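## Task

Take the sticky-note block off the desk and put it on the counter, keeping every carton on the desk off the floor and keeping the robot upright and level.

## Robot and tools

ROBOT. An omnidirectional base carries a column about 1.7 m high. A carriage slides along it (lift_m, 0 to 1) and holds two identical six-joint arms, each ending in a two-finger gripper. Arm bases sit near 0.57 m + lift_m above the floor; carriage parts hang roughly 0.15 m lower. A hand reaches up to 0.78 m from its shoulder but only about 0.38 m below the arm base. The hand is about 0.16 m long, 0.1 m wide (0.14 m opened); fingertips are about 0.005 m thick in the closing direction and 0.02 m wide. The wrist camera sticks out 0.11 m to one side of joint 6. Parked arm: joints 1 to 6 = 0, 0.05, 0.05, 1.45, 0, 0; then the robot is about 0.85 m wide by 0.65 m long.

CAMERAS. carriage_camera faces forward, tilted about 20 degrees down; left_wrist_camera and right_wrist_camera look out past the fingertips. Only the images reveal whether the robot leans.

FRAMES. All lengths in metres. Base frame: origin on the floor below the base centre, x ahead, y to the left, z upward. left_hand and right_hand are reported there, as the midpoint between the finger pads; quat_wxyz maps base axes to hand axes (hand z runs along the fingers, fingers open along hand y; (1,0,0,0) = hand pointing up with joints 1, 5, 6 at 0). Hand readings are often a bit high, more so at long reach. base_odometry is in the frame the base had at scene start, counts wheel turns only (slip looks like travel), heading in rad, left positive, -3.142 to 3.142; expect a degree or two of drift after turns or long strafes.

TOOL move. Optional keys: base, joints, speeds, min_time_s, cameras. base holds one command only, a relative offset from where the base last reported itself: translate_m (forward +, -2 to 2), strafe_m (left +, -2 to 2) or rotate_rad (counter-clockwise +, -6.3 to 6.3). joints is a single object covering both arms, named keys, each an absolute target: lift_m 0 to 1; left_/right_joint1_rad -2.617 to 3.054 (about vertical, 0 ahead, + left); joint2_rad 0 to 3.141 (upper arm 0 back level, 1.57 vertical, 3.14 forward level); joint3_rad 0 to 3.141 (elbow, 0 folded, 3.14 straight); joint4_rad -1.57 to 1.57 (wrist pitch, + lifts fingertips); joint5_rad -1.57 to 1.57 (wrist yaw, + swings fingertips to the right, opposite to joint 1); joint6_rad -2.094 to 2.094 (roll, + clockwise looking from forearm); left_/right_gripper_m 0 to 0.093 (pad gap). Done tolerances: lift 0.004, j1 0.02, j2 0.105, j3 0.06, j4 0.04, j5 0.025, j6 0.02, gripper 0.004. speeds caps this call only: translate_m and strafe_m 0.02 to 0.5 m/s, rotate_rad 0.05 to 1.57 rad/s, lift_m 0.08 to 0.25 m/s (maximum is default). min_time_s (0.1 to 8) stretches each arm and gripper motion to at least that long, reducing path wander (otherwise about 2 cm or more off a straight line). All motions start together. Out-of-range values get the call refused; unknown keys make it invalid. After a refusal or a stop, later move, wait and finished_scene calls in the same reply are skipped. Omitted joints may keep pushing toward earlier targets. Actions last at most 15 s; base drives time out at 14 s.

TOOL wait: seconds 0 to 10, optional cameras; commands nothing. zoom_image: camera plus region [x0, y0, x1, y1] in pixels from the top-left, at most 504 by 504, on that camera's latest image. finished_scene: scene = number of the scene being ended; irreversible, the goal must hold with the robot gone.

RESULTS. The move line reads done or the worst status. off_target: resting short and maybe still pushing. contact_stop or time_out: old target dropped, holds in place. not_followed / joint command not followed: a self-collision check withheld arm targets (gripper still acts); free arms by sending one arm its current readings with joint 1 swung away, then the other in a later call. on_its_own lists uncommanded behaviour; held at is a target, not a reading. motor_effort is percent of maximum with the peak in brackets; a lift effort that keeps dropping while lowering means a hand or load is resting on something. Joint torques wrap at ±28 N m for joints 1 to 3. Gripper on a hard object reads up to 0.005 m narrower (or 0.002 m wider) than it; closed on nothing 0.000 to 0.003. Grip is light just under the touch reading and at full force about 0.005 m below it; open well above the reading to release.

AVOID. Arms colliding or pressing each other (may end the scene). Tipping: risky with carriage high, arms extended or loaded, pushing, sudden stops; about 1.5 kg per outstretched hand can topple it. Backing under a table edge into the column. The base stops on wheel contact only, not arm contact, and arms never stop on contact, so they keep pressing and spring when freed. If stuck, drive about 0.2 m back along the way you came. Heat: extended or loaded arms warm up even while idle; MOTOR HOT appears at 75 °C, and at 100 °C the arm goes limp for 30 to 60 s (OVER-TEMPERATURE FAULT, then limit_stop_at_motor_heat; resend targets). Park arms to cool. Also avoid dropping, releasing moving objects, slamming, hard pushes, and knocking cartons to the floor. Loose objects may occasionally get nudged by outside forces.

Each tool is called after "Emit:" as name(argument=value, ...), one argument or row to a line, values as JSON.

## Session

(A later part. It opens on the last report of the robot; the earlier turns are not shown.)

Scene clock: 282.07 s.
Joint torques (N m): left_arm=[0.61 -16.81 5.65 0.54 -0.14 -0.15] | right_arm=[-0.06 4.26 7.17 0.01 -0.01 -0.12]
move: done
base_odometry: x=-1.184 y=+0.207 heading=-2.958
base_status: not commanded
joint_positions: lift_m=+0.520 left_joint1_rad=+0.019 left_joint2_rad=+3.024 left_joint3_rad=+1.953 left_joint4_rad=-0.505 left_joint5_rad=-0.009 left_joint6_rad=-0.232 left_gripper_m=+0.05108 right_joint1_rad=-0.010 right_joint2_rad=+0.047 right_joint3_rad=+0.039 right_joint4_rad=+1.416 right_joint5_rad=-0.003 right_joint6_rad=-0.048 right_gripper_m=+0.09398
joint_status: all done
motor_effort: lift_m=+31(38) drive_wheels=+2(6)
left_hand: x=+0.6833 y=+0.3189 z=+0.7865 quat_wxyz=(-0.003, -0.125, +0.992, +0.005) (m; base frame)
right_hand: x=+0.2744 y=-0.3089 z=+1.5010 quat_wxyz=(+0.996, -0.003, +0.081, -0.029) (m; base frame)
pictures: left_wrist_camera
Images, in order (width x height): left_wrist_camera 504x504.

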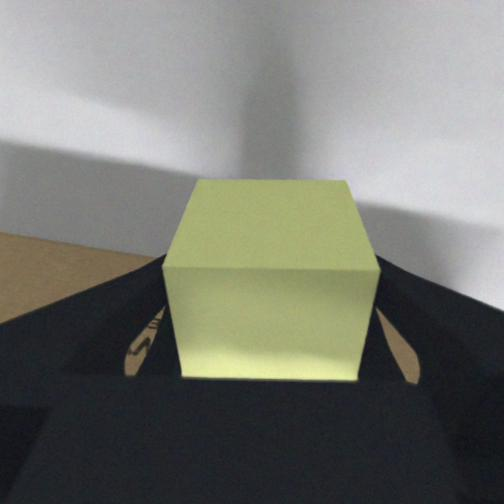

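Emit:
move(
  joints={"lift_m": 0.8},
  cameras=[],
)

Emit:
move(
  base={"translate_m": -0.6},
  cameras=["left_wrist_camera"],
)

Emit:
move(
  base={"rotate_rad": 3.138},
  cameras=["carriage_camera", "left_wrist_camera"],
)

Scene clock: 303.90 s.
Joint torques (N m): left_arm=[0.66 -16.76 5.49 0.54 -0.13 -0.14] | right_arm=[-0.08 4.25 7.19 0.01 0.01 -0.12]
move: done
base_odometry: x=-1.184 y=+0.207 heading=-2.958
base_status: not commanded
joint_positions: lift_m=+0.800 left_joint1_rad=+0.019 left_joint2_rad=+3.025 left_joint3_rad=+1.953 left_joint4_rad=-0.506 left_joint5_rad=-0.009 left_joint6_rad=-0.232 left_gripper_m=+0.05108 right_joint1_rad=-0.010 right_joint2_rad=+0.047 right_joint3_rad=+0.039 right_joint4_rad=+1.416 right_joint5_rad=-0.003 right_joint6_rad=-0.048 right_gripper_m=+0.09398
joint_status: all done
motor_effort: lift_m=+31(38) drive_wheels=+4(7)
left_hand: x=+0.6829 y=+0.3189 z=+1.0662 quat_wxyz=(-0.003, -0.125, +0.992, +0.005) (m; base frame)
right_hand: x=+0.2744 y=-0.3089 z=+1.7810 quat_wxyz=(+0.996, -0.003, +0.081, -0.029) (m; base frame)
pictures: none
No camera images: "cameras" was empty.

Scene clock: 307.30 s.
Joint torques (N m): left_arm=[0.7 -16.84 5.49 0.5 -0.14 -0.14] | right_arm=[-0.08 4.22 7.2 -0.05 0.01 -0.11]
move: done
base_odometry: x=-0.594 y=+0.317 heading=-2.958
base_status: done
joint_positions: lift_m=+0.800 left_joint1_rad=+0.020 left_joint2_rad=+3.025 left_joint3_rad=+1.953 left_joint4_rad=-0.505 left_joint5_rad=-0.008 left_joint6_rad=-0.232 left_gripper_m=+0.05108 right_joint1_rad=-0.010 right_joint2_rad=+0.047 right_joint3_rad=+0.039 right_joint4_rad=+1.420 right_joint5_rad=-0.003 right_joint6_rad=-0.048 right_gripper_m=+0.09398
joint_status: not commanded
motor_effort: lift_m=+31(31) drive_wheels=-2(17)
left_hand: x=+0.6830 y=+0.3193 z=+1.0662 quat_wxyz=(-0.003, -0.125, +0.992, +0.005) (m; base frame)
right_hand: x=+0.2734 y=-0.3089 z=+1.7812 quat_wxyz=(+0.996, -0.003, +0.079, -0.029) (m; base frame)
pictures: left_wrist_camera
Images, in order (width x height): left_wrist_camera 504x504.

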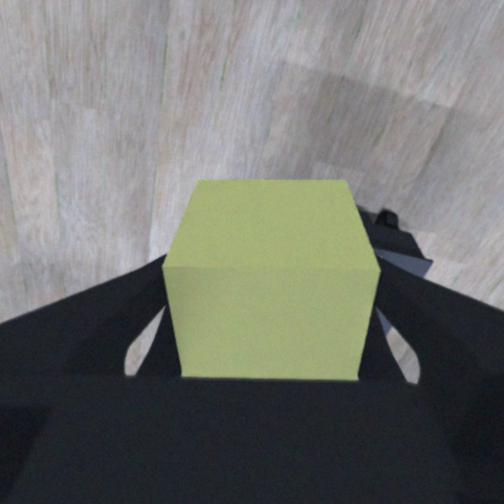

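Scene clock: 311.57 s.
Joint torques (N m): left_arm=[0.4 -16.85 5.37 0.47 -0.11 -0.13] | right_arm=[-0.08 4.21 7.21 0 0 -0.12]
move: done
base_odometry: x=-0.594 y=+0.317 heading=+0.180
base_status: done
joint_positions: lift_m=+0.800 left_joint1_rad=+0.023 left_joint2_rad=+3.025 left_joint3_rad=+1.954 left_joint4_rad=-0.499 left_joint5_rad=-0.011 left_joint6_rad=-0.232 left_gripper_m=+0.05105 right_joint1_rad=-0.010 right_joint2_rad=+0.047 right_joint3_rad=+0.039 right_joint4_rad=+1.417 right_joint5_rad=-0.003 right_joint6_rad=-0.048 right_gripper_m=+0.09400
joint_status: not commanded
motor_effort: lift_m=+31(31) drive_wheels=+6(19)
left_hand: x=+0.6852 y=+0.3212 z=+1.0664 quat_wxyz=(+0.001, -0.127, +0.992, +0.005) (m; base frame)
right_hand: x=+0.2740 y=-0.3089 z=+1.7811 quat_wxyz=(+0.996, -0.003, +0.081, -0.029) (m; base frame)
pictures: carriage_camera, left_wrist_camera
Images, in order (width x height): carriage_camera 504x504, left_wrist_camera 504x504.

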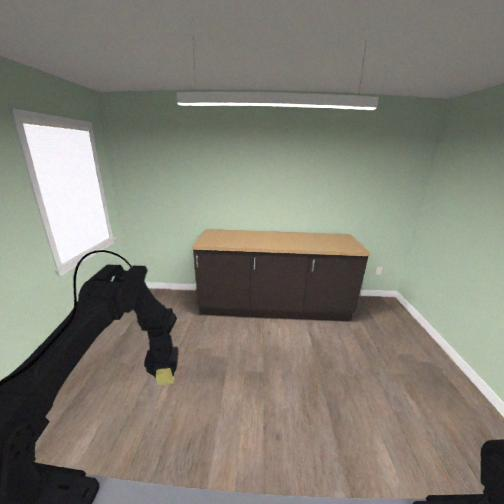

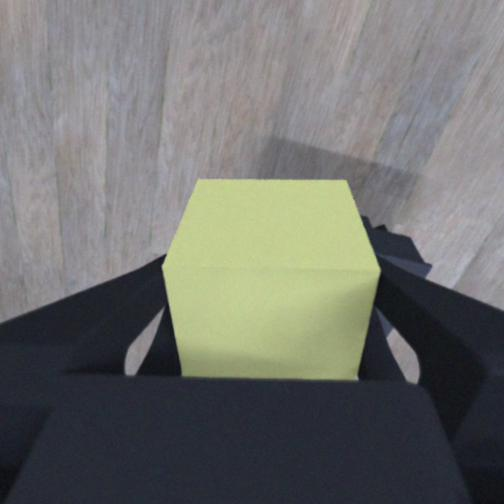

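Emit:
move(
  base={"rotate_rad": -0.07},
  cameras=[],
)

Emit:
move(
  base={"translate_m": 1.5},
  cameras=["carriage_camera", "left_wrist_camera"],
)

Scene clock: 324.83 s.
Joint torques (N m): left_arm=[0.95 -16.58 5.41 0.47 -0.12 -0.15] | right_arm=[-0.06 4.19 7.2 -0.01 0.01 -0.11]
move: done
base_odometry: x=-0.594 y=+0.317 heading=+0.110
base_status: done
joint_positions: lift_m=+0.800 left_joint1_rad=+0.015 left_joint2_rad=+3.025 left_joint3_rad=+1.954 left_joint4_rad=-0.500 left_joint5_rad=-0.010 left_joint6_rad=-0.232 left_gripper_m=+0.05105 right_joint1_rad=-0.010 right_joint2_rad=+0.047 right_joint3_rad=+0.039 right_joint4_rad=+1.417 right_joint5_rad=-0.003 right_joint6_rad=-0.048 right_gripper_m=+0.09400
joint_status: not commanded
motor_effort: lift_m=+31(31) drive_wheels=-6(8)
left_hand: x=+0.6850 y=+0.3175 z=+1.0664 quat_wxyz=(+0.000, -0.123, +0.992, +0.005) (m; base frame)
right_hand: x=+0.2740 y=-0.3089 z=+1.7811 quat_wxyz=(+0.996, -0.003, +0.081, -0.029) (m; base frame)
pictures: none
No camera images: "cameras" was empty.

Scene clock: 330.23 s.
Joint torques (N m): left_arm=[0.85 -16.81 5.38 0.5 -0.12 -0.13] | right_arm=[-0.1 4.23 7.17 0 0 -0.12]
move: done
base_odometry: x=+0.897 y=+0.485 heading=+0.111
base_status: done
joint_positions: lift_m=+0.800 left_joint1_rad=+0.017 left_joint2_rad=+3.025 left_joint3_rad=+1.954 left_joint4_rad=-0.503 left_joint5_rad=-0.010 left_joint6_rad=-0.232 left_gripper_m=+0.05105 right_joint1_rad=-0.010 right_joint2_rad=+0.047 right_joint3_rad=+0.039 right_joint4_rad=+1.417 right_joint5_rad=-0.003 right_joint6_rad=-0.048 right_gripper_m=+0.09400
joint_status: not commanded
motor_effort: lift_m=+31(31) drive_wheels=-11(24)
left_hand: x=+0.6843 y=+0.3182 z=+1.0664 quat_wxyz=(-0.001, -0.124, +0.992, +0.005) (m; base frame)
right_hand: x=+0.2739 y=-0.3089 z=+1.7811 quat_wxyz=(+0.996, -0.003, +0.080, -0.029) (m; base frame)
pictures: carriage_camera, left_wrist_camera
Images, in order (width x height): carriage_camera 504x504, left_wrist_camera 504x504.

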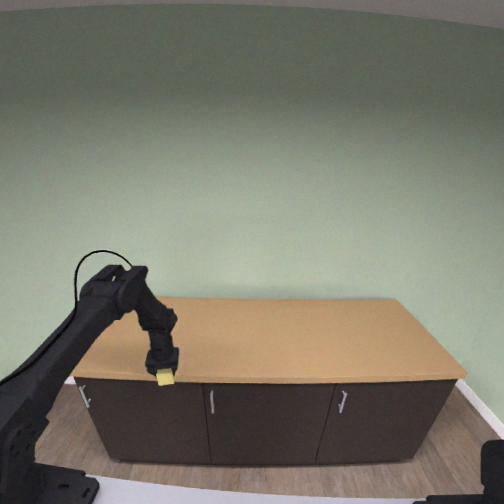

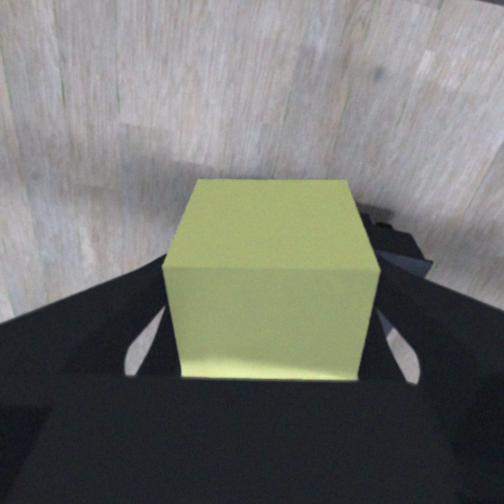

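Emit:
zoom_image(
  camera="carriage_camera",
  region=[40, 340, 240, 500],
)

Emit:
zoom_image(
  camera="carriage_camera",
  region=[300, 280, 500, 480],
)

Scaled by 2.520 from the camera's 504x504 image, which has a finer 720x720 frame.

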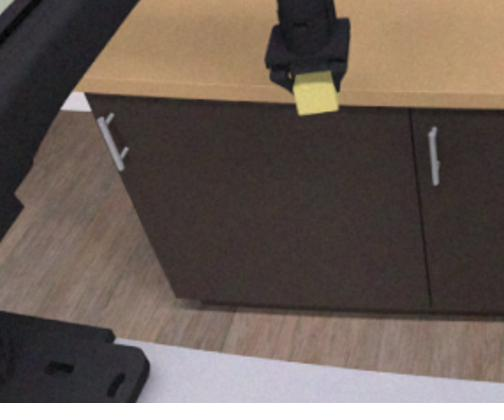

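Scaled by 2.520 from the camera's 504x504 image, which has a finer 720x720 frame.

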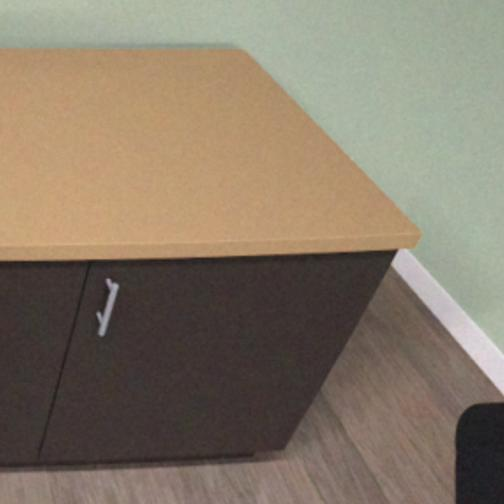

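Emit:
move(
  base={"translate_m": 0.3},
  cameras=["carriage_camera", "left_wrist_camera"],
)

Emit:
zoom_image(
  camera="carriage_camera",
  region=[40, 320, 280, 500],
)

Scene clock: 378.63 s.
Joint torques (N m): left_arm=[0.81 -16.87 5.37 0.54 -0.13 -0.12] | right_arm=[-0.1 4.23 7.17 0.02 0 -0.12]
move: done
base_odometry: x=+1.195 y=+0.519 heading=+0.112
base_status: done
joint_positions: lift_m=+0.800 left_joint1_rad=+0.017 left_joint2_rad=+3.025 left_joint3_rad=+1.954 left_joint4_rad=-0.505 left_joint5_rad=-0.009 left_joint6_rad=-0.232 left_gripper_m=+0.05105 right_joint1_rad=-0.010 right_joint2_rad=+0.047 right_joint3_rad=+0.039 right_joint4_rad=+1.416 right_joint5_rad=-0.003 right_joint6_rad=-0.048 right_gripper_m=+0.09400
joint_status: not commanded
motor_effort: lift_m=+31(31) drive_wheels=-9(18)
left_hand: x=+0.6838 y=+0.3184 z=+1.0664 quat_wxyz=(-0.002, -0.124, +0.992, +0.005) (m; base frame)
right_hand: x=+0.2744 y=-0.3089 z=+1.7810 quat_wxyz=(+0.996, -0.003, +0.081, -0.029) (m; base frame)
pictures: carriage_camera, left_wrist_camera
Images, in order (width x height): carriage_camera 504x504, left_wrist_camera 504x504.

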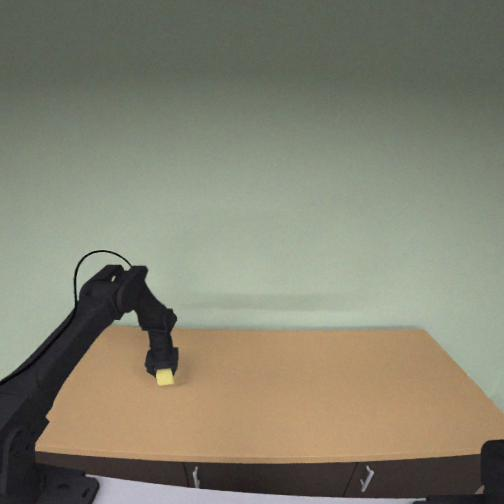

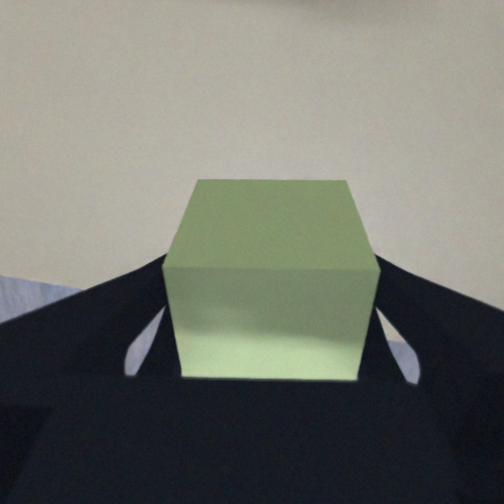

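Scaled by 2.100 from the camera's 504x504 image, which has a finer 720x720 frame.

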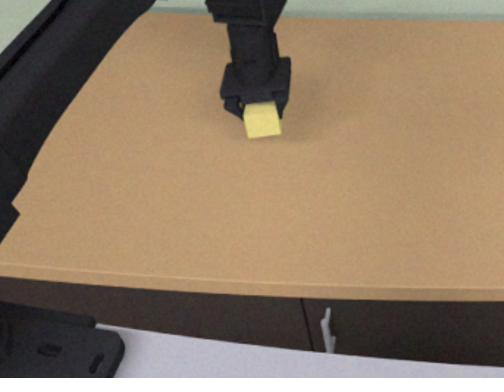

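Emit:
move(
  joints={"lift_m": 0.64},
  cameras=["left_wrist_camera", "carriage_camera"],
)

Emit:
zoom_image(
  camera="carriage_camera",
  region=[100, 320, 240, 460],
)

Scene clock: 393.57 s.
Joint torques (N m): left_arm=[0.75 -11.54 4.85 1.39 -0.12 -0.13] | right_arm=[-0.08 4.26 7.21 0.01 0 -0.11]
move: done
base_odometry: x=+1.195 y=+0.519 heading=+0.112
base_status: not commanded
joint_positions: lift_m=+0.640 left_joint1_rad=+0.017 left_joint2_rad=+2.969 left_joint3_rad=+1.963 left_joint4_rad=-0.579 left_joint5_rad=-0.009 left_joint6_rad=-0.232 left_gripper_m=+0.05105 right_joint1_rad=-0.010 right_joint2_rad=+0.047 right_joint3_rad=+0.039 right_joint4_rad=+1.416 right_joint5_rad=-0.003 right_joint6_rad=-0.048 right_gripper_m=+0.09400
joint_status: all done
motor_effort: lift_m=+24(26) drive_wheels=+8(11)
left_hand: x=+0.6912 y=+0.3186 z=+0.9332 quat_wxyz=(-0.006, -0.124, +0.992, +0.005) (m; base frame)
right_hand: x=+0.2744 y=-0.3089 z=+1.6216 quat_wxyz=(+0.996, -0.003, +0.081, -0.029) (m; base frame)
pictures: carriage_camera, left_wrist_camera
Images, in order (width x height): carriage_camera 504x504, left_wrist_camera 504x504.

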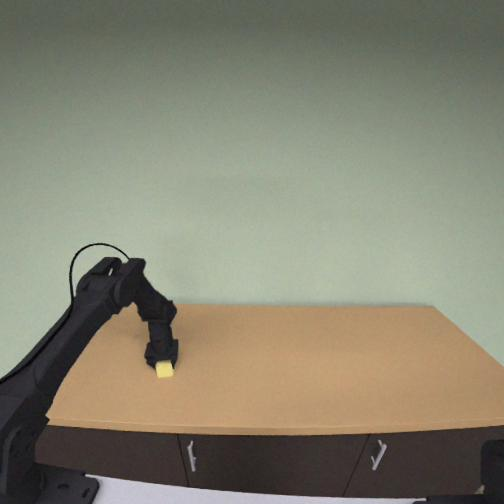

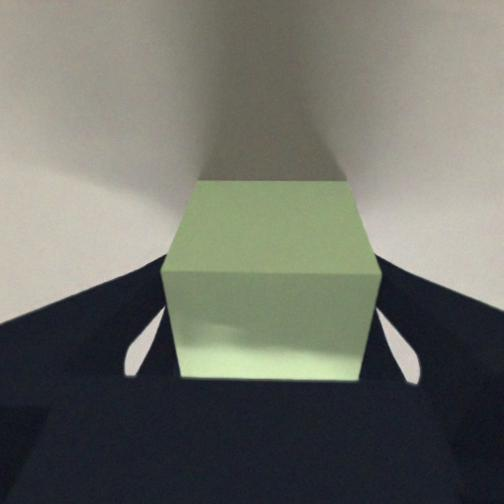

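Scaled by 3.600 from the camera's 504x504 image, which has a finer 720x720 frame.

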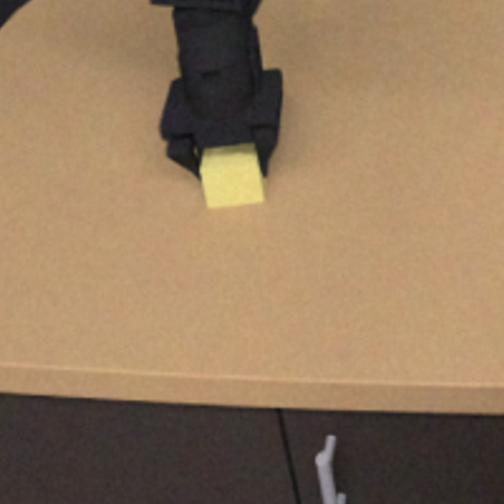

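Emit:
move(
  joints={"lift_m": 0.666},
  speeds={"lift_m": 0.08},
  cameras=["left_wrist_camera"],
)

Scene clock: 401.83 s.
Joint torques (N m): left_arm=[0.79 -15.38 4.86 0.7 -0.14 -0.13] | right_arm=[-0.1 4.22 7.19 0.01 0 -0.12]
move: done
base_odometry: x=+1.195 y=+0.519 heading=+0.112
base_status: not commanded
joint_positions: lift_m=+0.666 left_joint1_rad=+0.017 left_joint2_rad=+3.009 left_joint3_rad=+1.963 left_joint4_rad=-0.518 left_joint5_rad=-0.009 left_joint6_rad=-0.232 left_gripper_m=+0.05105 right_joint1_rad=-0.010 right_joint2_rad=+0.047 right_joint3_rad=+0.039 right_joint4_rad=+1.416 right_joint5_rad=-0.003 right_joint6_rad=-0.048 right_gripper_m=+0.09400
joint_status: all done
motor_effort: lift_m=+31(36) drive_wheels=-8(10)
left_hand: x=+0.6904 y=+0.3185 z=+0.9407 quat_wxyz=(+0.004, -0.125, +0.992, +0.004) (m; base frame)
right_hand: x=+0.2744 y=-0.3089 z=+1.6470 quat_wxyz=(+0.996, -0.003, +0.081, -0.029) (m; base frame)
pictures: left_wrist_camera
Images, in order (width x height): left_wrist_camera 504x504.

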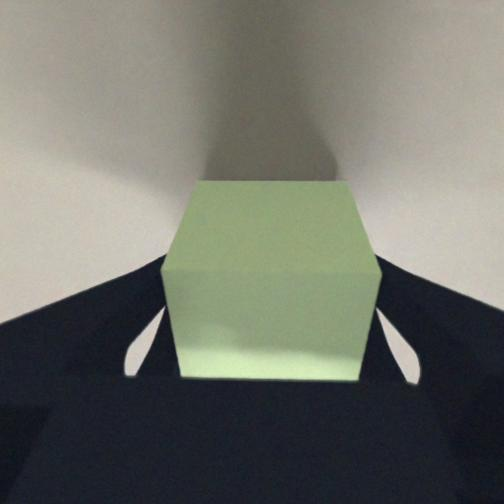

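Emit:
move(
  joints={"lift_m": 0.656},
  speeds={"lift_m": 0.08},
  cameras=[],
)

Emit:
move(
  joints={"left_gripper_m": 0.093},
  min_time_s=1.0,
  cameras=["left_wrist_camera"],
)

Scene clock: 407.13 s.
Joint torques (N m): left_arm=[0.84 -14.79 4.62 0.77 -0.14 -0.14] | right_arm=[-0.08 4.23 7.19 0.02 0.01 -0.12]
move: done
base_odometry: x=+1.195 y=+0.519 heading=+0.112
base_status: not commanded
joint_positions: lift_m=+0.656 left_joint1_rad=+0.017 left_joint2_rad=+3.003 left_joint3_rad=+1.963 left_joint4_rad=-0.521 left_joint5_rad=-0.009 left_joint6_rad=-0.232 left_gripper_m=+0.05105 right_joint1_rad=-0.010 right_joint2_rad=+0.047 right_joint3_rad=+0.039 right_joint4_rad=+1.416 right_joint5_rad=-0.003 right_joint6_rad=-0.048 right_gripper_m=+0.09400
joint_status: all done
motor_effort: lift_m=+25(27) drive_wheels=-10(10)
left_hand: x=+0.6923 y=+0.3186 z=+0.9340 quat_wxyz=(+0.005, -0.125, +0.992, +0.004) (m; base frame)
right_hand: x=+0.2744 y=-0.3089 z=+1.6375 quat_wxyz=(+0.996, -0.003, +0.081, -0.029) (m; base frame)
pictures: none
No camera images: "cameras" was empty.

Scene clock: 408.43 s.
Joint torques (N m): left_arm=[0.8 -15.05 4.66 0.71 -0.14 -0.13] | right_arm=[-0.08 4.25 7.17 0 0 -0.12]
move: done
base_odometry: x=+1.195 y=+0.519 heading=+0.112
base_status: not commanded
joint_positions: lift_m=+0.656 left_joint1_rad=+0.017 left_joint2_rad=+3.005 left_joint3_rad=+1.963 left_joint4_rad=-0.517 left_joint5_rad=-0.009 left_joint6_rad=-0.232 left_gripper_m=+0.09294 right_joint1_rad=-0.010 right_joint2_rad=+0.047 right_joint3_rad=+0.039 right_joint4_rad=+1.416 right_joint5_rad=-0.003 right_joint6_rad=-0.048 right_gripper_m=+0.09400
joint_status: all done
motor_effort: lift_m=+26(26) drive_wheels=+7(10)
left_hand: x=+0.6926 y=+0.3186 z=+0.9332 quat_wxyz=(+0.007, -0.125, +0.992, +0.004) (m; base frame)
right_hand: x=+0.2744 y=-0.3089 z=+1.6375 quat_wxyz=(+0.996, -0.003, +0.081, -0.029) (m; base frame)
pictures: left_wrist_camera
Images, in order (width x height): left_wrist_camera 504x504.

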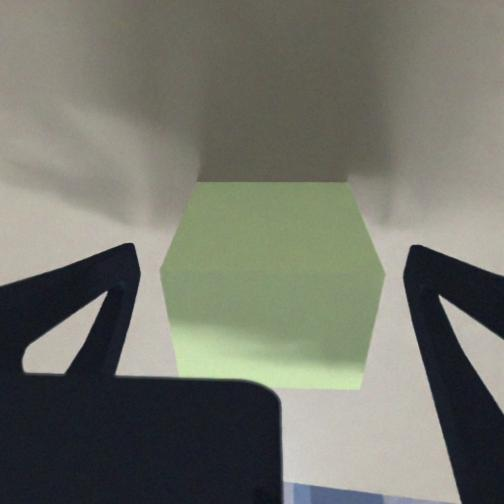

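Emit:
move(
  joints={"lift_m": 0.8},
  cameras=["carriage_camera", "left_wrist_camera"],
)

Emit:
zoom_image(
  camera="carriage_camera",
  region=[100, 300, 300, 500],
)

Emit:
move(
  joints={"left_joint1_rad": 0, "left_joint2_rad": 0.05, "left_joint3_rad": 0.05, "left_joint4_rad": 1.45, "left_joint5_rad": 0, "left_joint6_rad": 0},
  base={"translate_m": -0.3},
  cameras=["carriage_camera"],
)

Emit:
zoom_image(
  camera="carriage_camera",
  region=[100, 300, 300, 500],
)

Emit:
move(
  base={"translate_m": -0.5},
  cameras=["carriage_camera"],
)

Emit:
zoom_image(
  camera="carriage_camera",
  region=[100, 200, 300, 400],
)

Emit:
move(
  joints={"lift_m": 0.4},
  cameras=["carriage_camera"],
)

Emit:
zoom_image(
  camera="carriage_camera",
  region=[100, 200, 300, 400],
)

Scene clock: 431.97 s.
Joint torques (N m): left_arm=[0.79 -16.14 4.48 0.61 -0.13 -0.12] | right_arm=[-0.05 4.22 7.2 0.03 0 -0.12]
move: done
base_odometry: x=+1.195 y=+0.519 heading=+0.112
base_status: not commanded
joint_positions: lift_m=+0.800 left_joint1_rad=+0.017 left_joint2_rad=+3.016 left_joint3_rad=+1.963 left_joint4_rad=-0.509 left_joint5_rad=-0.009 left_joint6_rad=-0.232 left_gripper_m=+0.09294 right_joint1_rad=-0.010 right_joint2_rad=+0.047 right_joint3_rad=+0.039 right_joint4_rad=+1.416 right_joint5_rad=-0.003 right_joint6_rad=-0.048 right_gripper_m=+0.09400
joint_status: all done
motor_effort: lift_m=+30(38) drive_wheels=+5(10)
left_hand: x=+0.6902 y=+0.3185 z=+1.0719 quat_wxyz=(+0.005, -0.125, +0.992, +0.004) (m; base frame)
right_hand: x=+0.2744 y=-0.3089 z=+1.7811 quat_wxyz=(+0.996, -0.003, +0.081, -0.029) (m; base frame)
pictures: carriage_camera, left_wrist_camera
Images, in order (width x height): carriage_camera 504x504, left_wrist_camera 504x504.

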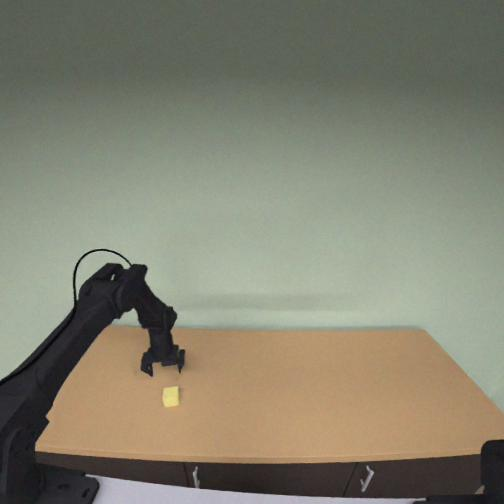

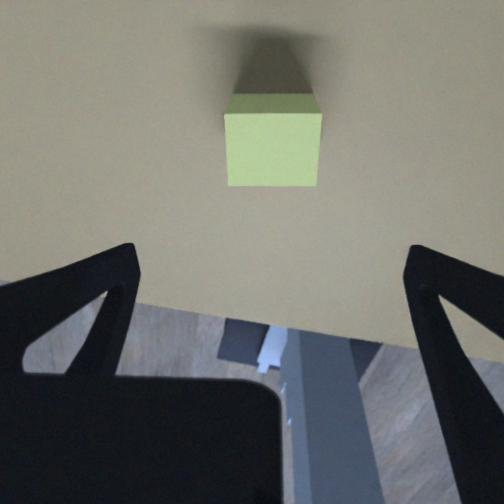

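Scaled by 2.520 from the camera's 504x504 image, which has a finer 720x720 frame.

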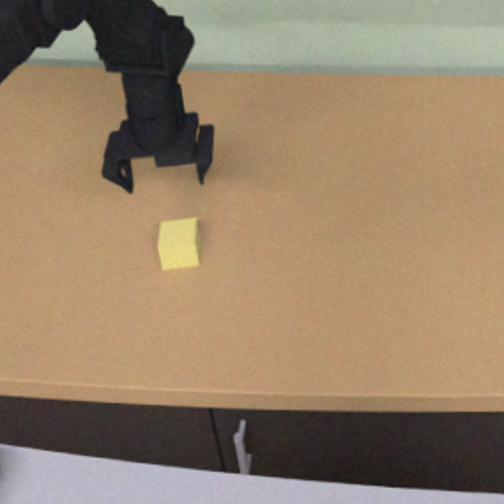

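Scene clock: 434.57 s.
Joint torques (N m): left_arm=[0.14 3.54 4.6 -0.11 -0.04 0.05] | right_arm=[-0.1 4.21 7.25 0.01 0.01 -0.11]
move: done
base_odometry: x=+0.897 y=+0.485 heading=+0.114
base_status: done
joint_positions: lift_m=+0.800 left_joint1_rad=+0.006 left_joint2_rad=+0.058 left_joint3_rad=+0.064 left_joint4_rad=+1.439 left_joint5_rad=-0.007 left_joint6_rad=-0.009 left_gripper_m=+0.09294 right_joint1_rad=-0.010 right_joint2_rad=+0.047 right_joint3_rad=+0.039 right_joint4_rad=+1.416 right_joint5_rad=-0.003 right_joint6_rad=-0.048 right_gripper_m=+0.09400
joint_status: all done
motor_effort: lift_m=+30(31) drive_wheels=-12(19)
left_hand: x=+0.2650 y=+0.3104 z=+1.7885 quat_wxyz=(+0.998, -0.004, +0.063, -0.002) (m; base frame)
right_hand: x=+0.2742 y=-0.3089 z=+1.7811 quat_wxyz=(+0.996, -0.003, +0.081, -0.029) (m; base frame)
pictures: carriage_camera
Images, in order (width x height): carriage_camera 504x504.

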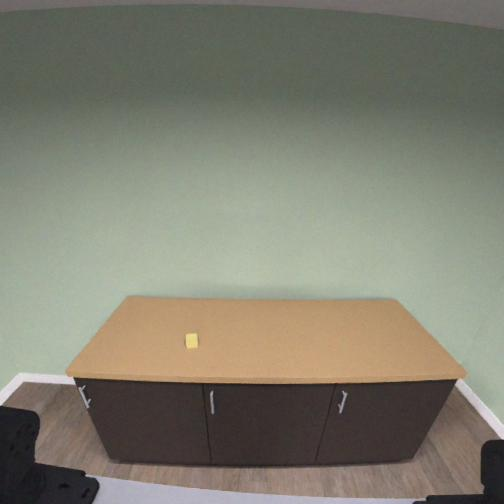

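Scaled by 2.520 from the camera's 504x504 image, which has a finer 720x720 frame.

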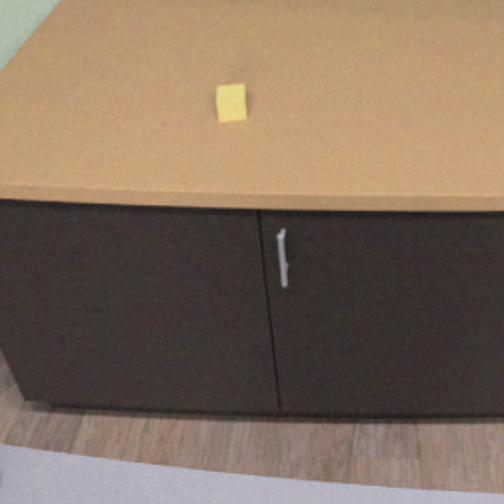

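Scene clock: 437.70 s.
Joint torques (N m): left_arm=[0.2 3.56 4.77 -0.18 -0.04 0.05] | right_arm=[-0.05 4.26 7.2 -0.03 0.01 -0.12]
move: done
base_odometry: x=+0.400 y=+0.427 heading=+0.115
base_status: done
joint_positions: lift_m=+0.800 left_joint1_rad=+0.005 left_joint2_rad=+0.058 left_joint3_rad=+0.062 left_joint4_rad=+1.445 left_joint5_rad=-0.007 left_joint6_rad=-0.009 left_gripper_m=+0.09294 right_joint1_rad=-0.010 right_joint2_rad=+0.047 right_joint3_rad=+0.039 right_joint4_rad=+1.419 right_joint5_rad=-0.003 right_joint6_rad=-0.048 right_gripper_m=+0.09400
joint_status: not commanded
motor_effort: lift_m=+30(31) drive_wheels=-10(19)
left_hand: x=+0.2641 y=+0.3103 z=+1.7882 quat_wxyz=(+0.998, -0.004, +0.061, -0.002) (m; base frame)
right_hand: x=+0.2736 y=-0.3089 z=+1.7812 quat_wxyz=(+0.996, -0.003, +0.080, -0.029) (m; base frame)
pictures: carriage_camera
Images, in order (width x height): carriage_camera 504x504.

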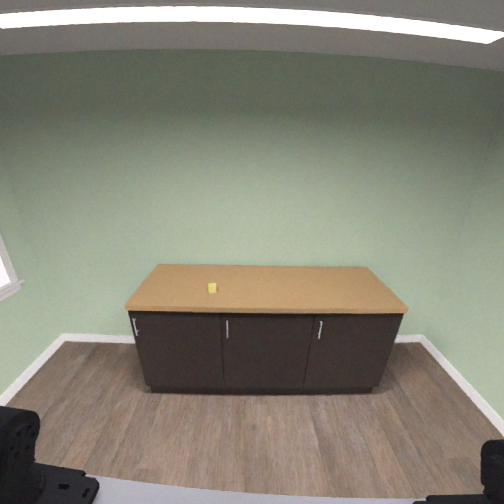

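Scaled by 2.520 from the camera's 504x504 image, which has a finer 720x720 frame.

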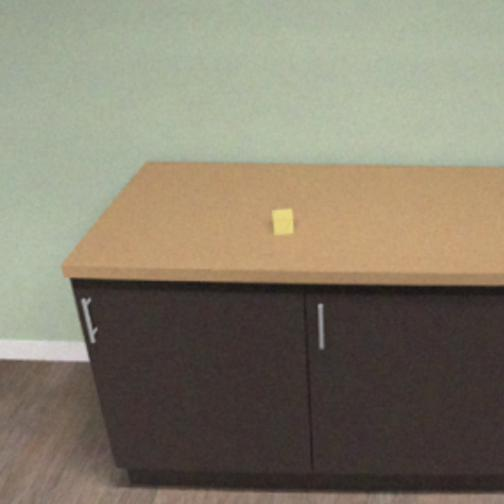

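Scene clock: 439.83 s.
Joint torques (N m): left_arm=[0.23 3.75 5.19 -0.16 -0.04 0.04] | right_arm=[-0.09 4.26 7.21 -0.03 0.01 -0.12]
move: done
base_odometry: x=+0.400 y=+0.427 heading=+0.115
base_status: not commanded
joint_positions: lift_m=+0.400 left_joint1_rad=+0.005 left_joint2_rad=+0.056 left_joint3_rad=+0.057 left_joint4_rad=+1.445 left_joint5_rad=-0.007 left_joint6_rad=-0.008 left_gripper_m=+0.09294 right_joint1_rad=-0.010 right_joint2_rad=+0.047 right_joint3_rad=+0.039 right_joint4_rad=+1.419 right_joint5_rad=-0.003 right_joint6_rad=-0.048 right_gripper_m=+0.09400
joint_status: all done
motor_effort: lift_m=+28(28) drive_wheels=-9(12)
left_hand: x=+0.2646 y=+0.3103 z=+1.3873 quat_wxyz=(+0.998, -0.004, +0.062, -0.001) (m; base frame)
right_hand: x=+0.2736 y=-0.3089 z=+1.3814 quat_wxyz=(+0.996, -0.003, +0.080, -0.029) (m; base frame)
pictures: carriage_camera
Images, in order (width x height): carriage_camera 504x504.

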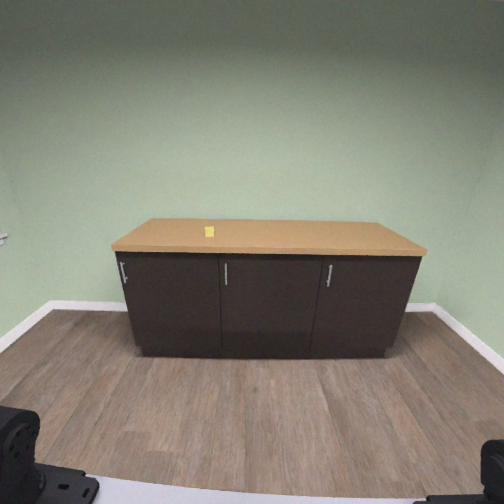

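Scaled by 2.520 from the camera's 504x504 image, which has a finer 720x720 frame.

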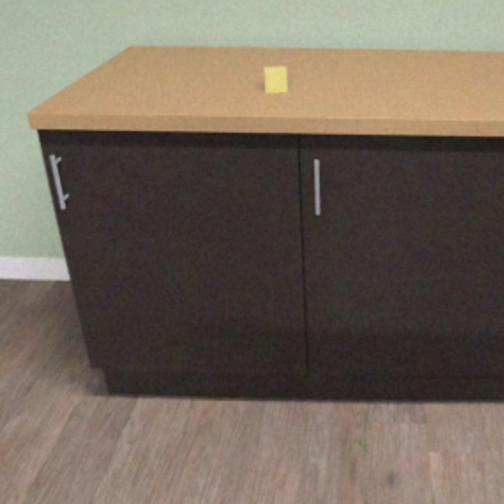

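Emit:
finished_scene(
  scene=1,
)

The scene is finished: the task was done.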